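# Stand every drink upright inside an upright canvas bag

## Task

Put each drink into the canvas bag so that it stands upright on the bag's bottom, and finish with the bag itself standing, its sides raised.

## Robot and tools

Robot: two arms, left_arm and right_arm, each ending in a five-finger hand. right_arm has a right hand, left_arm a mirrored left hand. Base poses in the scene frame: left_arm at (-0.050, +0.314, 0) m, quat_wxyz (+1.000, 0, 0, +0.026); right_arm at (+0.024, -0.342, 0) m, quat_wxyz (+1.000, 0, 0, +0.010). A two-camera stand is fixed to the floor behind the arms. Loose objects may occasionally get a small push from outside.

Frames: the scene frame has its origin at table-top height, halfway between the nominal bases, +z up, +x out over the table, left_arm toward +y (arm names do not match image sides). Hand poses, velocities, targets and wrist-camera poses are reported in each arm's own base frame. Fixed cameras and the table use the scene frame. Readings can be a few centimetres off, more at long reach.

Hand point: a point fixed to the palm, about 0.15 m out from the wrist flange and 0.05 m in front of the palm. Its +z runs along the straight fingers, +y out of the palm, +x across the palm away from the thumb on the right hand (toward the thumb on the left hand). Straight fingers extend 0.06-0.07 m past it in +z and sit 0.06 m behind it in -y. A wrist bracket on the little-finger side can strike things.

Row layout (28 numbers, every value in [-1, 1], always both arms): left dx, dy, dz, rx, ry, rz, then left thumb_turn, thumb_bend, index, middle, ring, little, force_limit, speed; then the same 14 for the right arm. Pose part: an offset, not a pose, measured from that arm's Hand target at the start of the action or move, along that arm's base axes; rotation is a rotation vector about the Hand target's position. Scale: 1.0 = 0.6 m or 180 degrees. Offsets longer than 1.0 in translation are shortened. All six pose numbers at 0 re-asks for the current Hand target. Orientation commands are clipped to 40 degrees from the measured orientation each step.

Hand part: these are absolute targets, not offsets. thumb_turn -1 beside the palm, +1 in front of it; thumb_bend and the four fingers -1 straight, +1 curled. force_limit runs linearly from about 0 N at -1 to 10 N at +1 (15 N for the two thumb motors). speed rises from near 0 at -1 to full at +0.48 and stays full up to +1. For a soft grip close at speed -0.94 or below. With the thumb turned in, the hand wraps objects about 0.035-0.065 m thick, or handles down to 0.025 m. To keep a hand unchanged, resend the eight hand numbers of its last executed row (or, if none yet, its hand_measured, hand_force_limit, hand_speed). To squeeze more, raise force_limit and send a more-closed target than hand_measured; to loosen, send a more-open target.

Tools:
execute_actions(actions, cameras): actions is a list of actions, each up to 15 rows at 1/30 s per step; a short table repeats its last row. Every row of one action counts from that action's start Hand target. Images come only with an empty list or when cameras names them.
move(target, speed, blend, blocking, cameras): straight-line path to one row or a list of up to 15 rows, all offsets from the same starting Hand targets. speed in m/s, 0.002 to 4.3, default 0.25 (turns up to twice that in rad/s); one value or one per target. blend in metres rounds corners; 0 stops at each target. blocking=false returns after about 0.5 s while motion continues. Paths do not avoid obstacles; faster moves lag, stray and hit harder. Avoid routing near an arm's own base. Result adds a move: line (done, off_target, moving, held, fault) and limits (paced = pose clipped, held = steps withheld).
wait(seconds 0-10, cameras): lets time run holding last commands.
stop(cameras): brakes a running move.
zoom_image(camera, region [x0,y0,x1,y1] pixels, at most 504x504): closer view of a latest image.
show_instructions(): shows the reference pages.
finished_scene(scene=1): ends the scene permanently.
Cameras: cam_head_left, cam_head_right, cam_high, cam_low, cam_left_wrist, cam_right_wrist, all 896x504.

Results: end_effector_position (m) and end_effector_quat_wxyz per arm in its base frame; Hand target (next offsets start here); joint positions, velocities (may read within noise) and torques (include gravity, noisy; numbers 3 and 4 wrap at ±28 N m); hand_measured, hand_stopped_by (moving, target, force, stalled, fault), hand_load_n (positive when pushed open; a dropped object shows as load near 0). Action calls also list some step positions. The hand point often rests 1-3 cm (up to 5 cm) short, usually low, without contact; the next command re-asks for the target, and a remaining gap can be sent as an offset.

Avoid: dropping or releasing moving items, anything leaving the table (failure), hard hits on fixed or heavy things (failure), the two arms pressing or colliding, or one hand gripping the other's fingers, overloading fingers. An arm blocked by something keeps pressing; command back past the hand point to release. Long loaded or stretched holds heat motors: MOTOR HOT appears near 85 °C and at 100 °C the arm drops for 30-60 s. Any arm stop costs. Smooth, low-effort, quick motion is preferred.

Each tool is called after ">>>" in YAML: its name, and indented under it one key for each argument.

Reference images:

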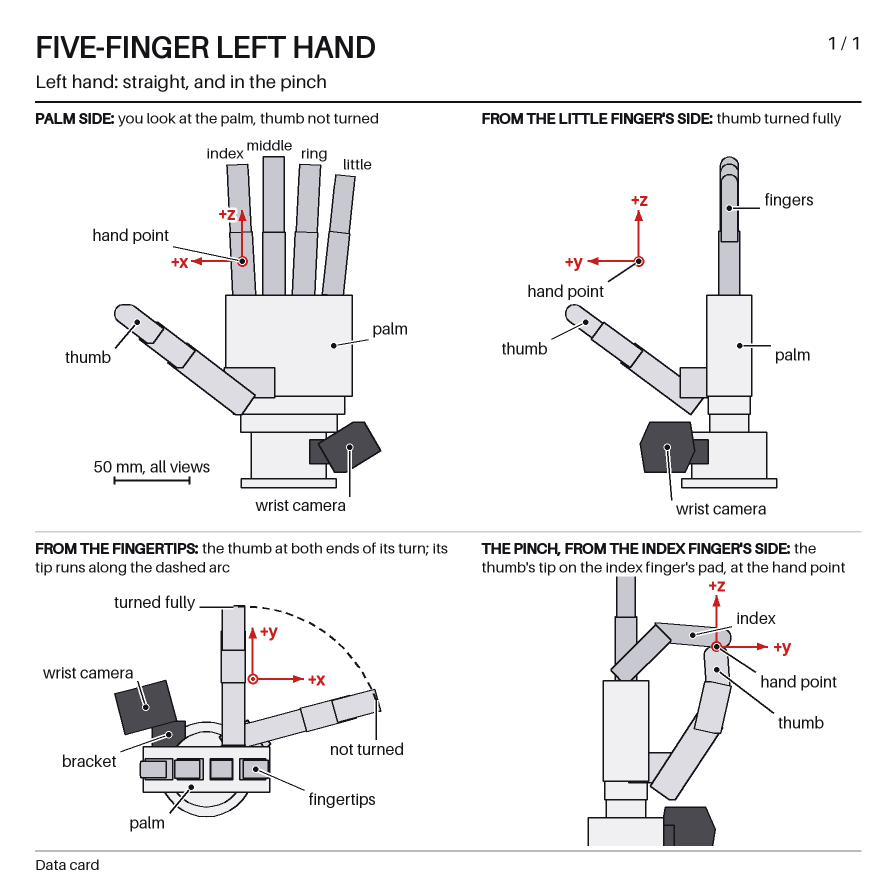

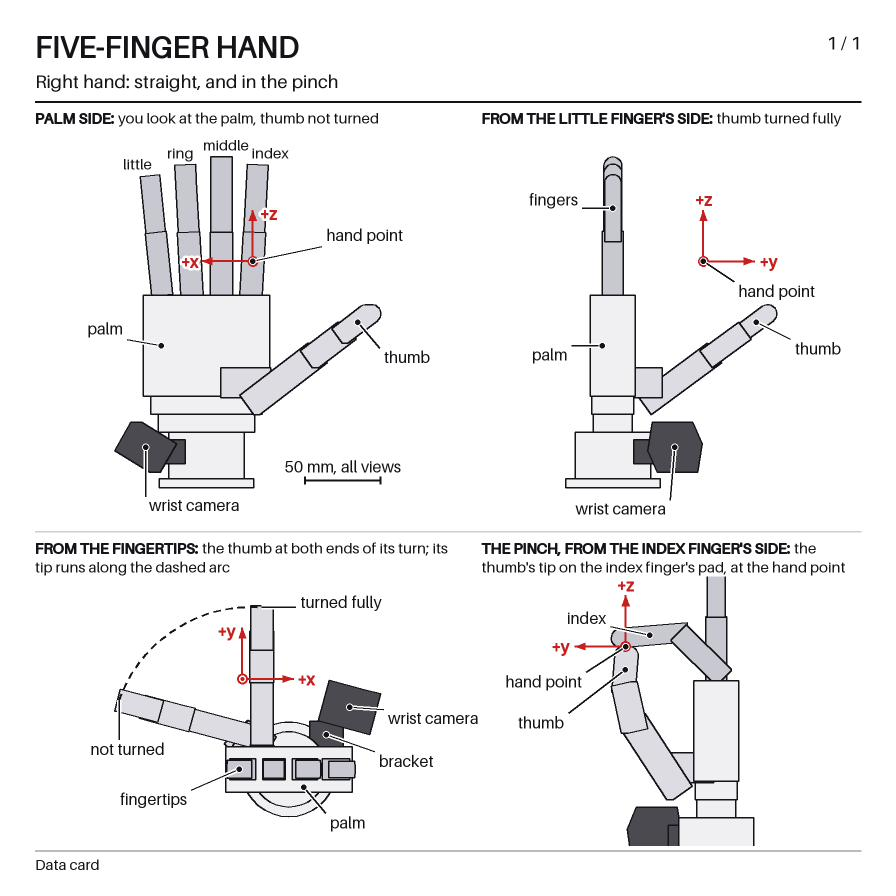

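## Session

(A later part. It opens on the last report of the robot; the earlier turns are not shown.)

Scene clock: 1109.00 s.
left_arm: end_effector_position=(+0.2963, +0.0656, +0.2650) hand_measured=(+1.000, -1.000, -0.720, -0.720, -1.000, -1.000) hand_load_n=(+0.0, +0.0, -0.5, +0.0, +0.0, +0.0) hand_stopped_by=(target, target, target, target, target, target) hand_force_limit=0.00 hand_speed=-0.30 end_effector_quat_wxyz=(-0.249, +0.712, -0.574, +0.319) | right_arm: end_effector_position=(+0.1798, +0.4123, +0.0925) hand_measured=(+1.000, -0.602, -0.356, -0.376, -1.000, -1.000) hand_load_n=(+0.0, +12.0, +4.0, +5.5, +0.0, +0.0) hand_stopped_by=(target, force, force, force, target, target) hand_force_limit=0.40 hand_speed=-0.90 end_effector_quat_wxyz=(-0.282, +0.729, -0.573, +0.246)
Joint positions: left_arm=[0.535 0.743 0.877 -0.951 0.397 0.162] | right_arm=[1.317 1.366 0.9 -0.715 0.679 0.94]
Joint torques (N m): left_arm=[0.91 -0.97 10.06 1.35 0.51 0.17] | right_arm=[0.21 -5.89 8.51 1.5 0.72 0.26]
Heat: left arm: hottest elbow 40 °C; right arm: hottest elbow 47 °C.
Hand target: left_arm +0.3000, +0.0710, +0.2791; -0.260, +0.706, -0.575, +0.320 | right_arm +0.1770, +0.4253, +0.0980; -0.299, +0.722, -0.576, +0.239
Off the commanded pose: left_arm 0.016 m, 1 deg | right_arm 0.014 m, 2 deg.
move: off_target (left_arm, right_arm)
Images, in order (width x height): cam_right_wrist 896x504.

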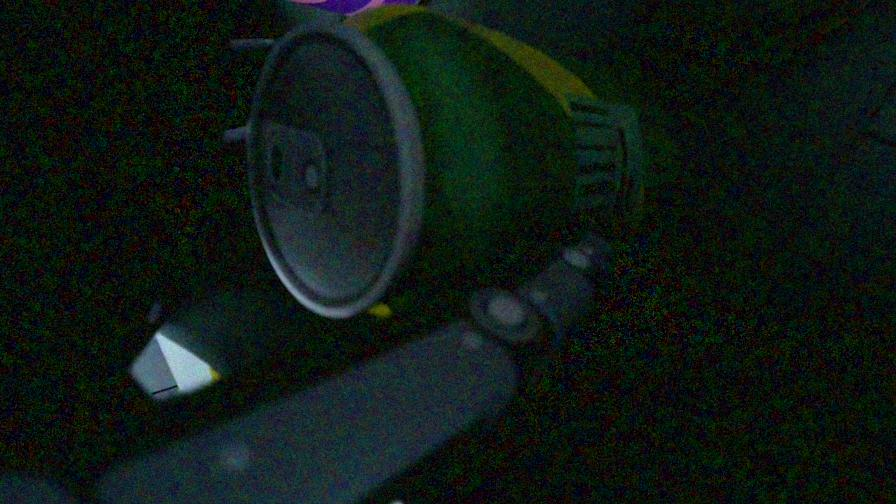

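>>> move:
  target:
    - [0,0,0,0,0,0,1,-1,-0.72,-0.72,-1,-1,0.0,-0.3,0,0,-0.015,0,0,0,1,-0.25,-0.1,-0.03,-1,-1,0.4,-0.9]
  speed: 0.04
  cameras: []

Scene clock: 1112.83 s.
left_arm: end_effector_position=(+0.2963, +0.0656, +0.2650) hand_measured=(+1.000, -1.000, -0.720, -0.720, -1.000, -1.000) hand_load_n=(+0.0, +0.0, +0.0, +0.0, +0.0, +0.0) hand_stopped_by=(target, target, target, target, target, target) hand_force_limit=0.00 hand_speed=-0.30 end_effector_quat_wxyz=(-0.249, +0.712, -0.574, +0.319) | right_arm: end_effector_position=(+0.1815, +0.4152, +0.0921) hand_measured=(+1.000, -0.602, -0.356, -0.376, -1.000, -1.000) hand_load_n=(-0.5, +12.0, +3.5, +5.5, +0.0, +0.0) hand_stopped_by=(target, force, force, force, target, target) hand_force_limit=0.40 hand_speed=-0.90 end_effector_quat_wxyz=(-0.291, +0.725, -0.575, +0.245)
Joint positions: left_arm=[0.535 0.743 0.877 -0.951 0.397 0.162] | right_arm=[1.317 1.366 0.893 -0.689 0.685 0.94]
Joint torques (N m): left_arm=[0.44 -0.21 10.09 1.43 0.51 0.17] | right_arm=[0.03 -4.78 7.95 1.39 0.54 0.24]
Heat: left arm: hottest elbow 41 °C; right arm: hottest elbow 46 °C.
Hand target: left_arm +0.3000, +0.0710, +0.2791; -0.260, +0.706, -0.575, +0.320 | right_arm +0.1770, +0.4253, +0.0891; -0.299, +0.722, -0.576, +0.239
Off the commanded pose: left_arm 0.016 m, 1 deg | right_arm 0.011 m, 1 deg.
move: off_target (left_arm, right_arm)
No camera images: "cameras" was empty.

>>> move:
  target:
    - [0,0,0,0,0,0,1,-1,-0.72,-0.72,-1,-1,0.0,-0.3,0,0,0.003,0,0,0,1,-0.8,-0.5,-0.5,-1,-1,0.4,-0.6]
    - [0,0,0,0,0,0,1,-1,-0.72,-0.72,-1,-1,0.0,-0.3,0,0,0.003,0,0,0,1,-1,-0.62,-0.62,-1,-1,0.4,-0.4]
    - [0,0,0,0,0,0,1,-1,-0.72,-0.72,-1,-1,0.0,-0.3,0.0,0.017,0.09,0,0,0,1,-1,-0.62,-0.62,-1,-1,0.4,-0.4]
  speed: 0.05
  cameras: ["cam_right_wrist","cam_head_left","cam_high"]

>>> zoom_image:
  camera: "cam_high"
  region: [480, 140, 640, 270]

Scene clock: 1124.53 s.
left_arm: end_effector_position=(+0.2963, +0.0656, +0.2650) hand_measured=(+1.000, -1.000, -0.720, -0.720, -1.000, -1.000) hand_load_n=(+0.0, +0.0, +0.0, +0.0, +0.0, -0.5) hand_stopped_by=(target, target, target, target, target, target) hand_force_limit=0.00 hand_speed=-0.30 end_effector_quat_wxyz=(-0.249, +0.712, -0.574, +0.319) | right_arm: end_effector_position=(+0.1791, +0.4125, +0.1143) hand_measured=(+1.000, -1.000, -0.620, -0.620, -1.000, -1.000) hand_load_n=(+0.0, +0.0, +0.0, +0.0, +0.0, +0.0) hand_stopped_by=(target, target, target, target, target, target) hand_force_limit=0.40 hand_speed=-0.40 end_effector_quat_wxyz=(-0.271, +0.732, -0.572, +0.253)
Joint positions: left_arm=[0.535 0.743 0.877 -0.951 0.397 0.162] | right_arm=[1.321 1.356 0.96 -0.816 0.684 0.949]
Joint torques (N m): left_arm=[0.91 -1.08 9.91 1.68 0.5 0.16] | right_arm=[0.62 -7.82 12.05 0.28 0.62 0.19]
Heat: left arm: hottest elbow 41 °C; right arm: hottest elbow 46 °C.
Hand target: left_arm +0.3000, +0.0710, +0.2791; -0.260, +0.706, -0.575, +0.320 | right_arm +0.1770, +0.4355, +0.1430; -0.299, +0.722, -0.576, +0.239
Off the commanded pose: left_arm 0.016 m, 1 deg | right_arm 0.037 m, 4 deg.
move: off_target (left_arm, right_arm)
Images, in order (width x height): cam_head_left 896x504, cam_high 896x504, cam_right_wrist 896x504.

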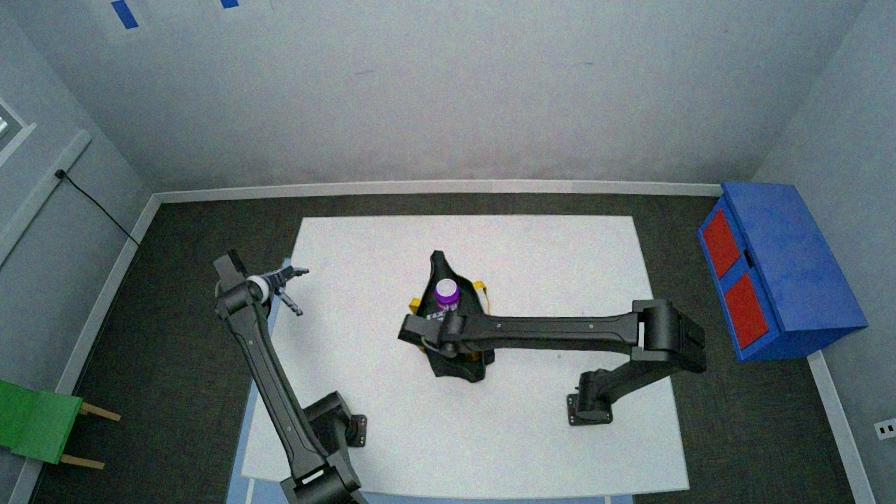

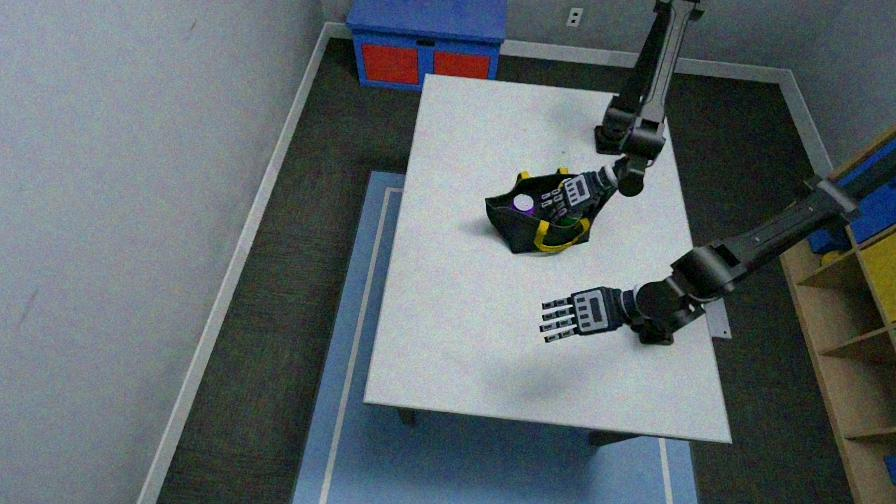

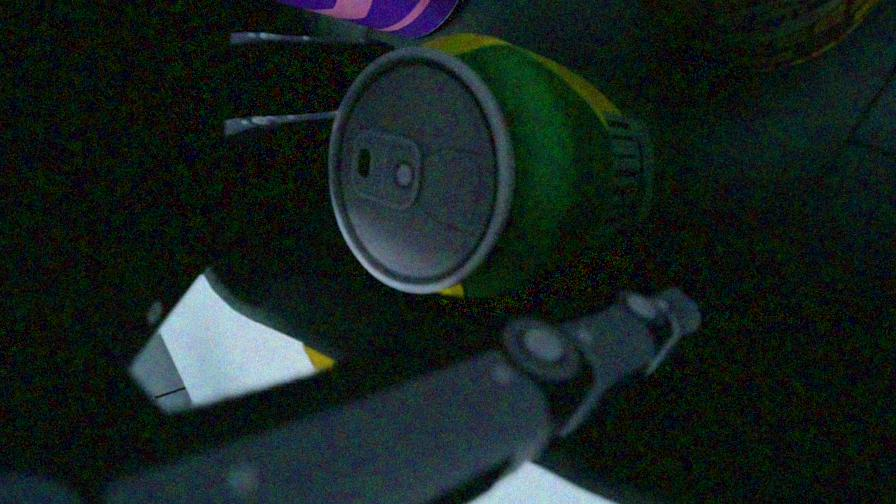

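Scaled by 3.150 from the camera's 896x504 image, which has a finer 1280x720 frame.

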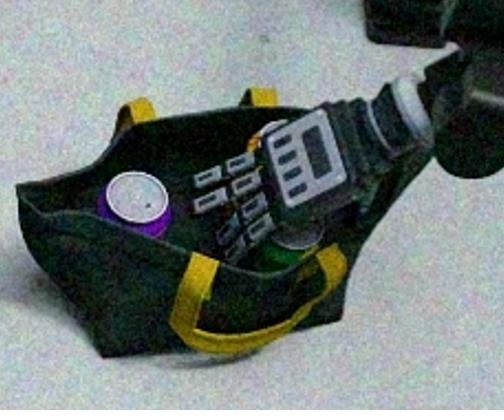

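>>> move:
  target:
    - [0,0,0,0,0,0,1,-1,-0.72,-0.72,-1,-1,0.0,-0.3,0.0,0.008,0.1,0,0,0,1,-1,-0.62,-0.62,-1,-1,0.4,-0.4]
    - [0,0,0,0,0,0,1,-1,-0.72,-0.72,-1,-1,0.0,-0.3,0.0,0.008,0.28,0,0,0,1,-1,-0.62,-0.62,-1,-1,0.4,-0.4]
    - [0,0,0,0,0,0,1,-1,-0.72,-0.72,-1,-1,0.0,-0.3,0.05,-0.45,0.28,0,0,0,1,-1,-0.62,-0.62,-1,-1,0.4,-0.4]
  speed: [0.06,0.1,0.25]
  blend: [0.01,0.02,0]
  cameras: ["all"]

>>> zoom_image:
  camera: "cam_high"
  region: [460, 140, 640, 270]

>>> zoom_image:
  camera: "cam_head_left"
  region: [400, 240, 500, 400]

>>> zoom_image:
  camera: "cam_low"
  region: [440, 160, 600, 280]

Scene clock: 1134.70 s.
left_arm: end_effector_position=(+0.2963, +0.0656, +0.2650) hand_measured=(+1.000, -1.000, -0.720, -0.720, -1.000, -1.000) hand_load_n=(+0.0, +0.0, +0.0, +0.0, +0.0, +0.0) hand_stopped_by=(target, target, target, target, target, target) hand_force_limit=0.00 hand_speed=-0.30 end_effector_quat_wxyz=(-0.249, +0.712, -0.574, +0.319) | right_arm: end_effector_position=(+0.2015, +0.1660, +0.3074) hand_measured=(+1.000, -1.000, -0.620, -0.620, -1.000, -1.000) hand_load_n=(+0.0, +0.0, +0.0, +0.0, +0.0, +0.0) hand_stopped_by=(target, target, target, target, target, target) hand_force_limit=0.40 hand_speed=-0.40 end_effector_quat_wxyz=(-0.293, +0.726, -0.575, +0.235)
Joint positions: left_arm=[0.535 0.743 0.877 -0.951 0.397 0.162] | right_arm=[0.775 0.646 1.002 -1.235 0.372 0.409]
Joint torques (N m): left_arm=[0.09 -0.67 10.07 1.52 0.49 0.18] | right_arm=[-2.73 1.61 8.7 1.69 0.2 -0.07]
Heat: left arm: hottest elbow 41 °C; right arm: hottest elbow 47 °C.
Hand target: left_arm +0.3000, +0.0710, +0.2791; -0.260, +0.706, -0.575, +0.320 | right_arm +0.2071, +0.1654, +0.3111; -0.299, +0.722, -0.576, +0.239
Off the commanded pose: left_arm 0.016 m, 1 deg | right_arm 0.007 m, 1 deg.
move: off_target (left_arm)

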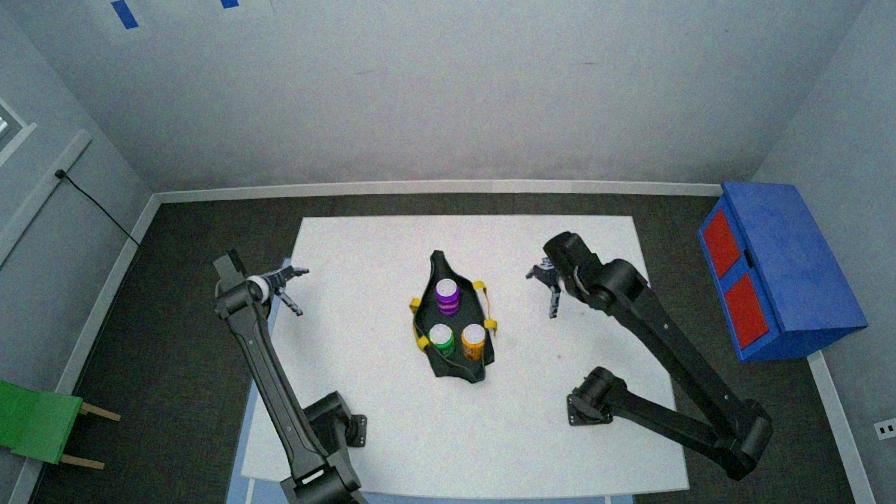

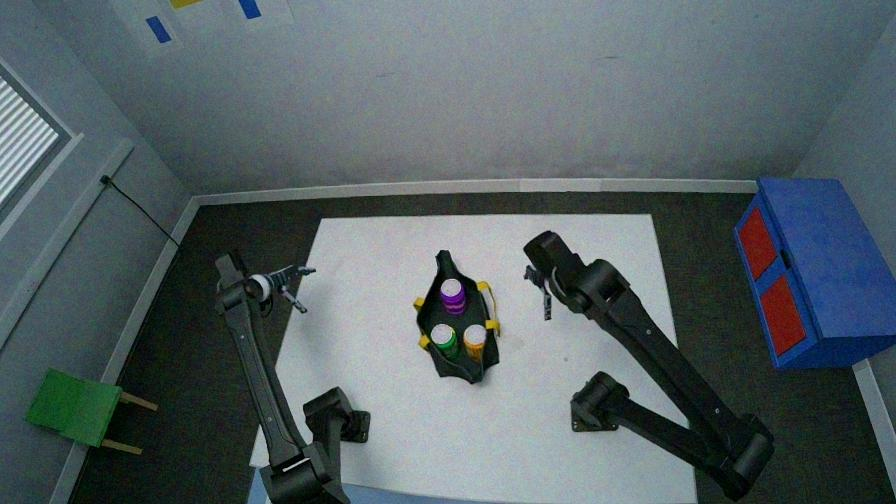

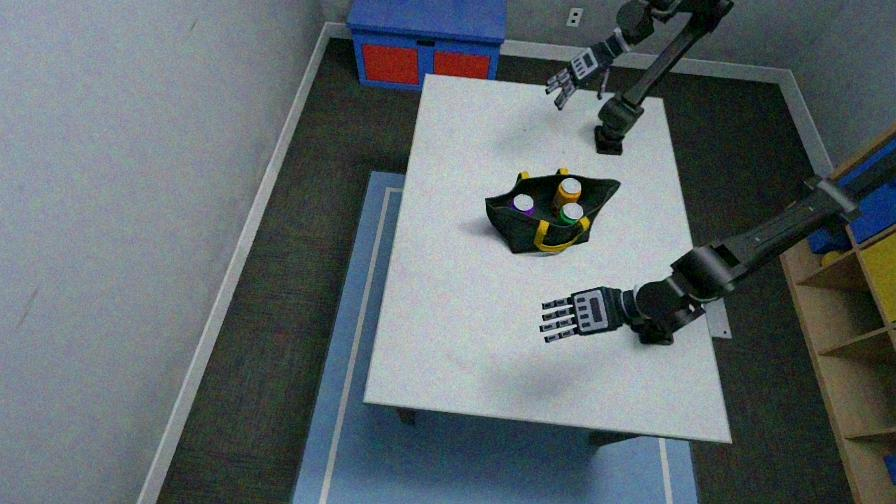

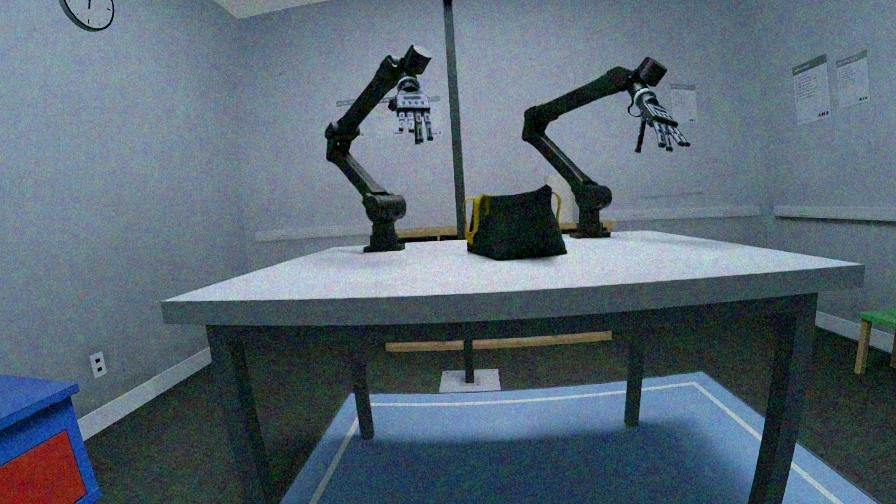

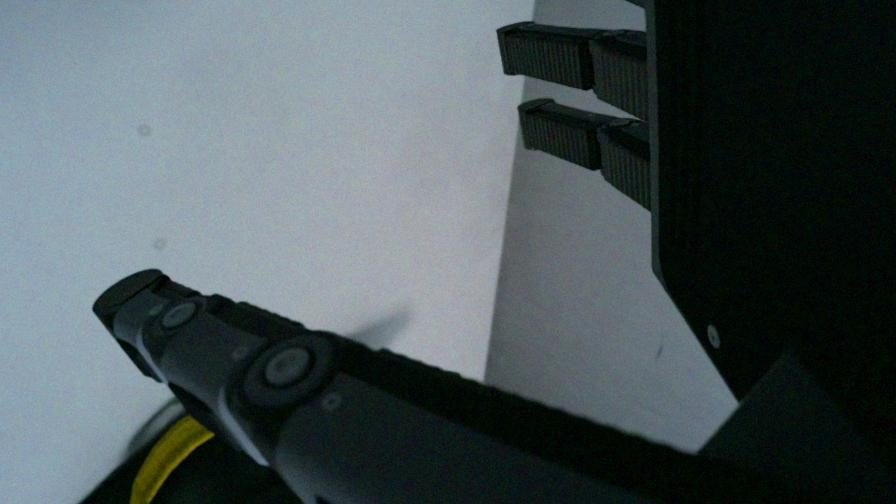

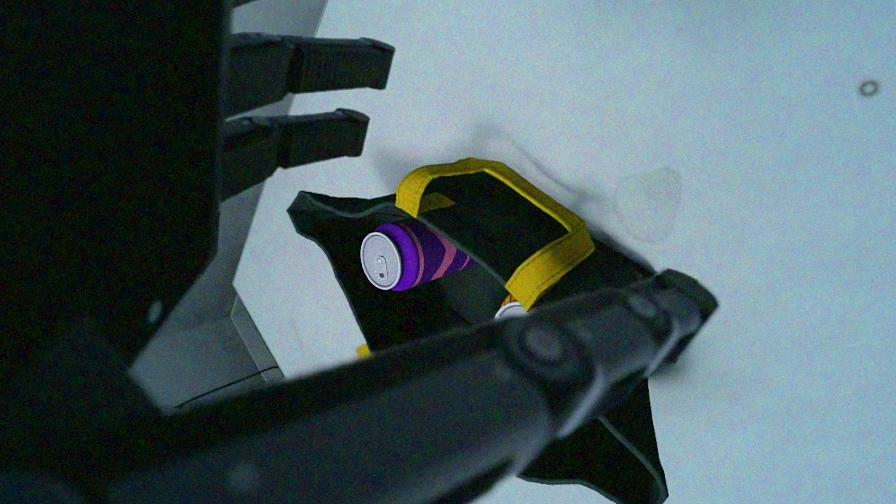

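Scaled by 2.800 from the camera's 896x504 image, which has a finer 1280x720 frame.

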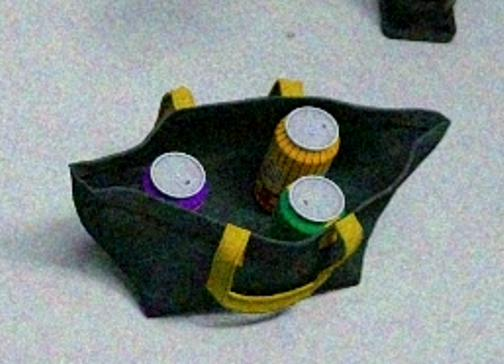

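Scaled by 3.150 from the camera's 896x504 image, which has a finer 1280x720 frame.

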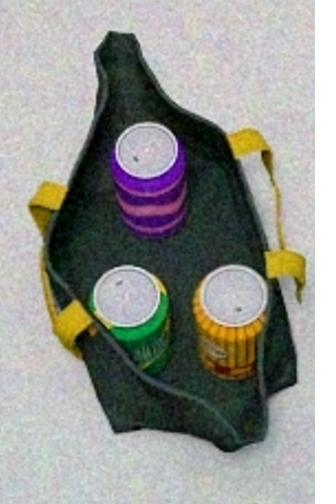

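Scaled by 3.150 from the camera's 896x504 image, which has a finer 1280x720 frame.

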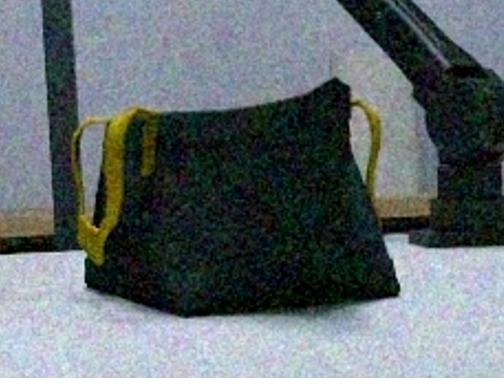

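>>> finished_scene:

The scene is finished: the task was done.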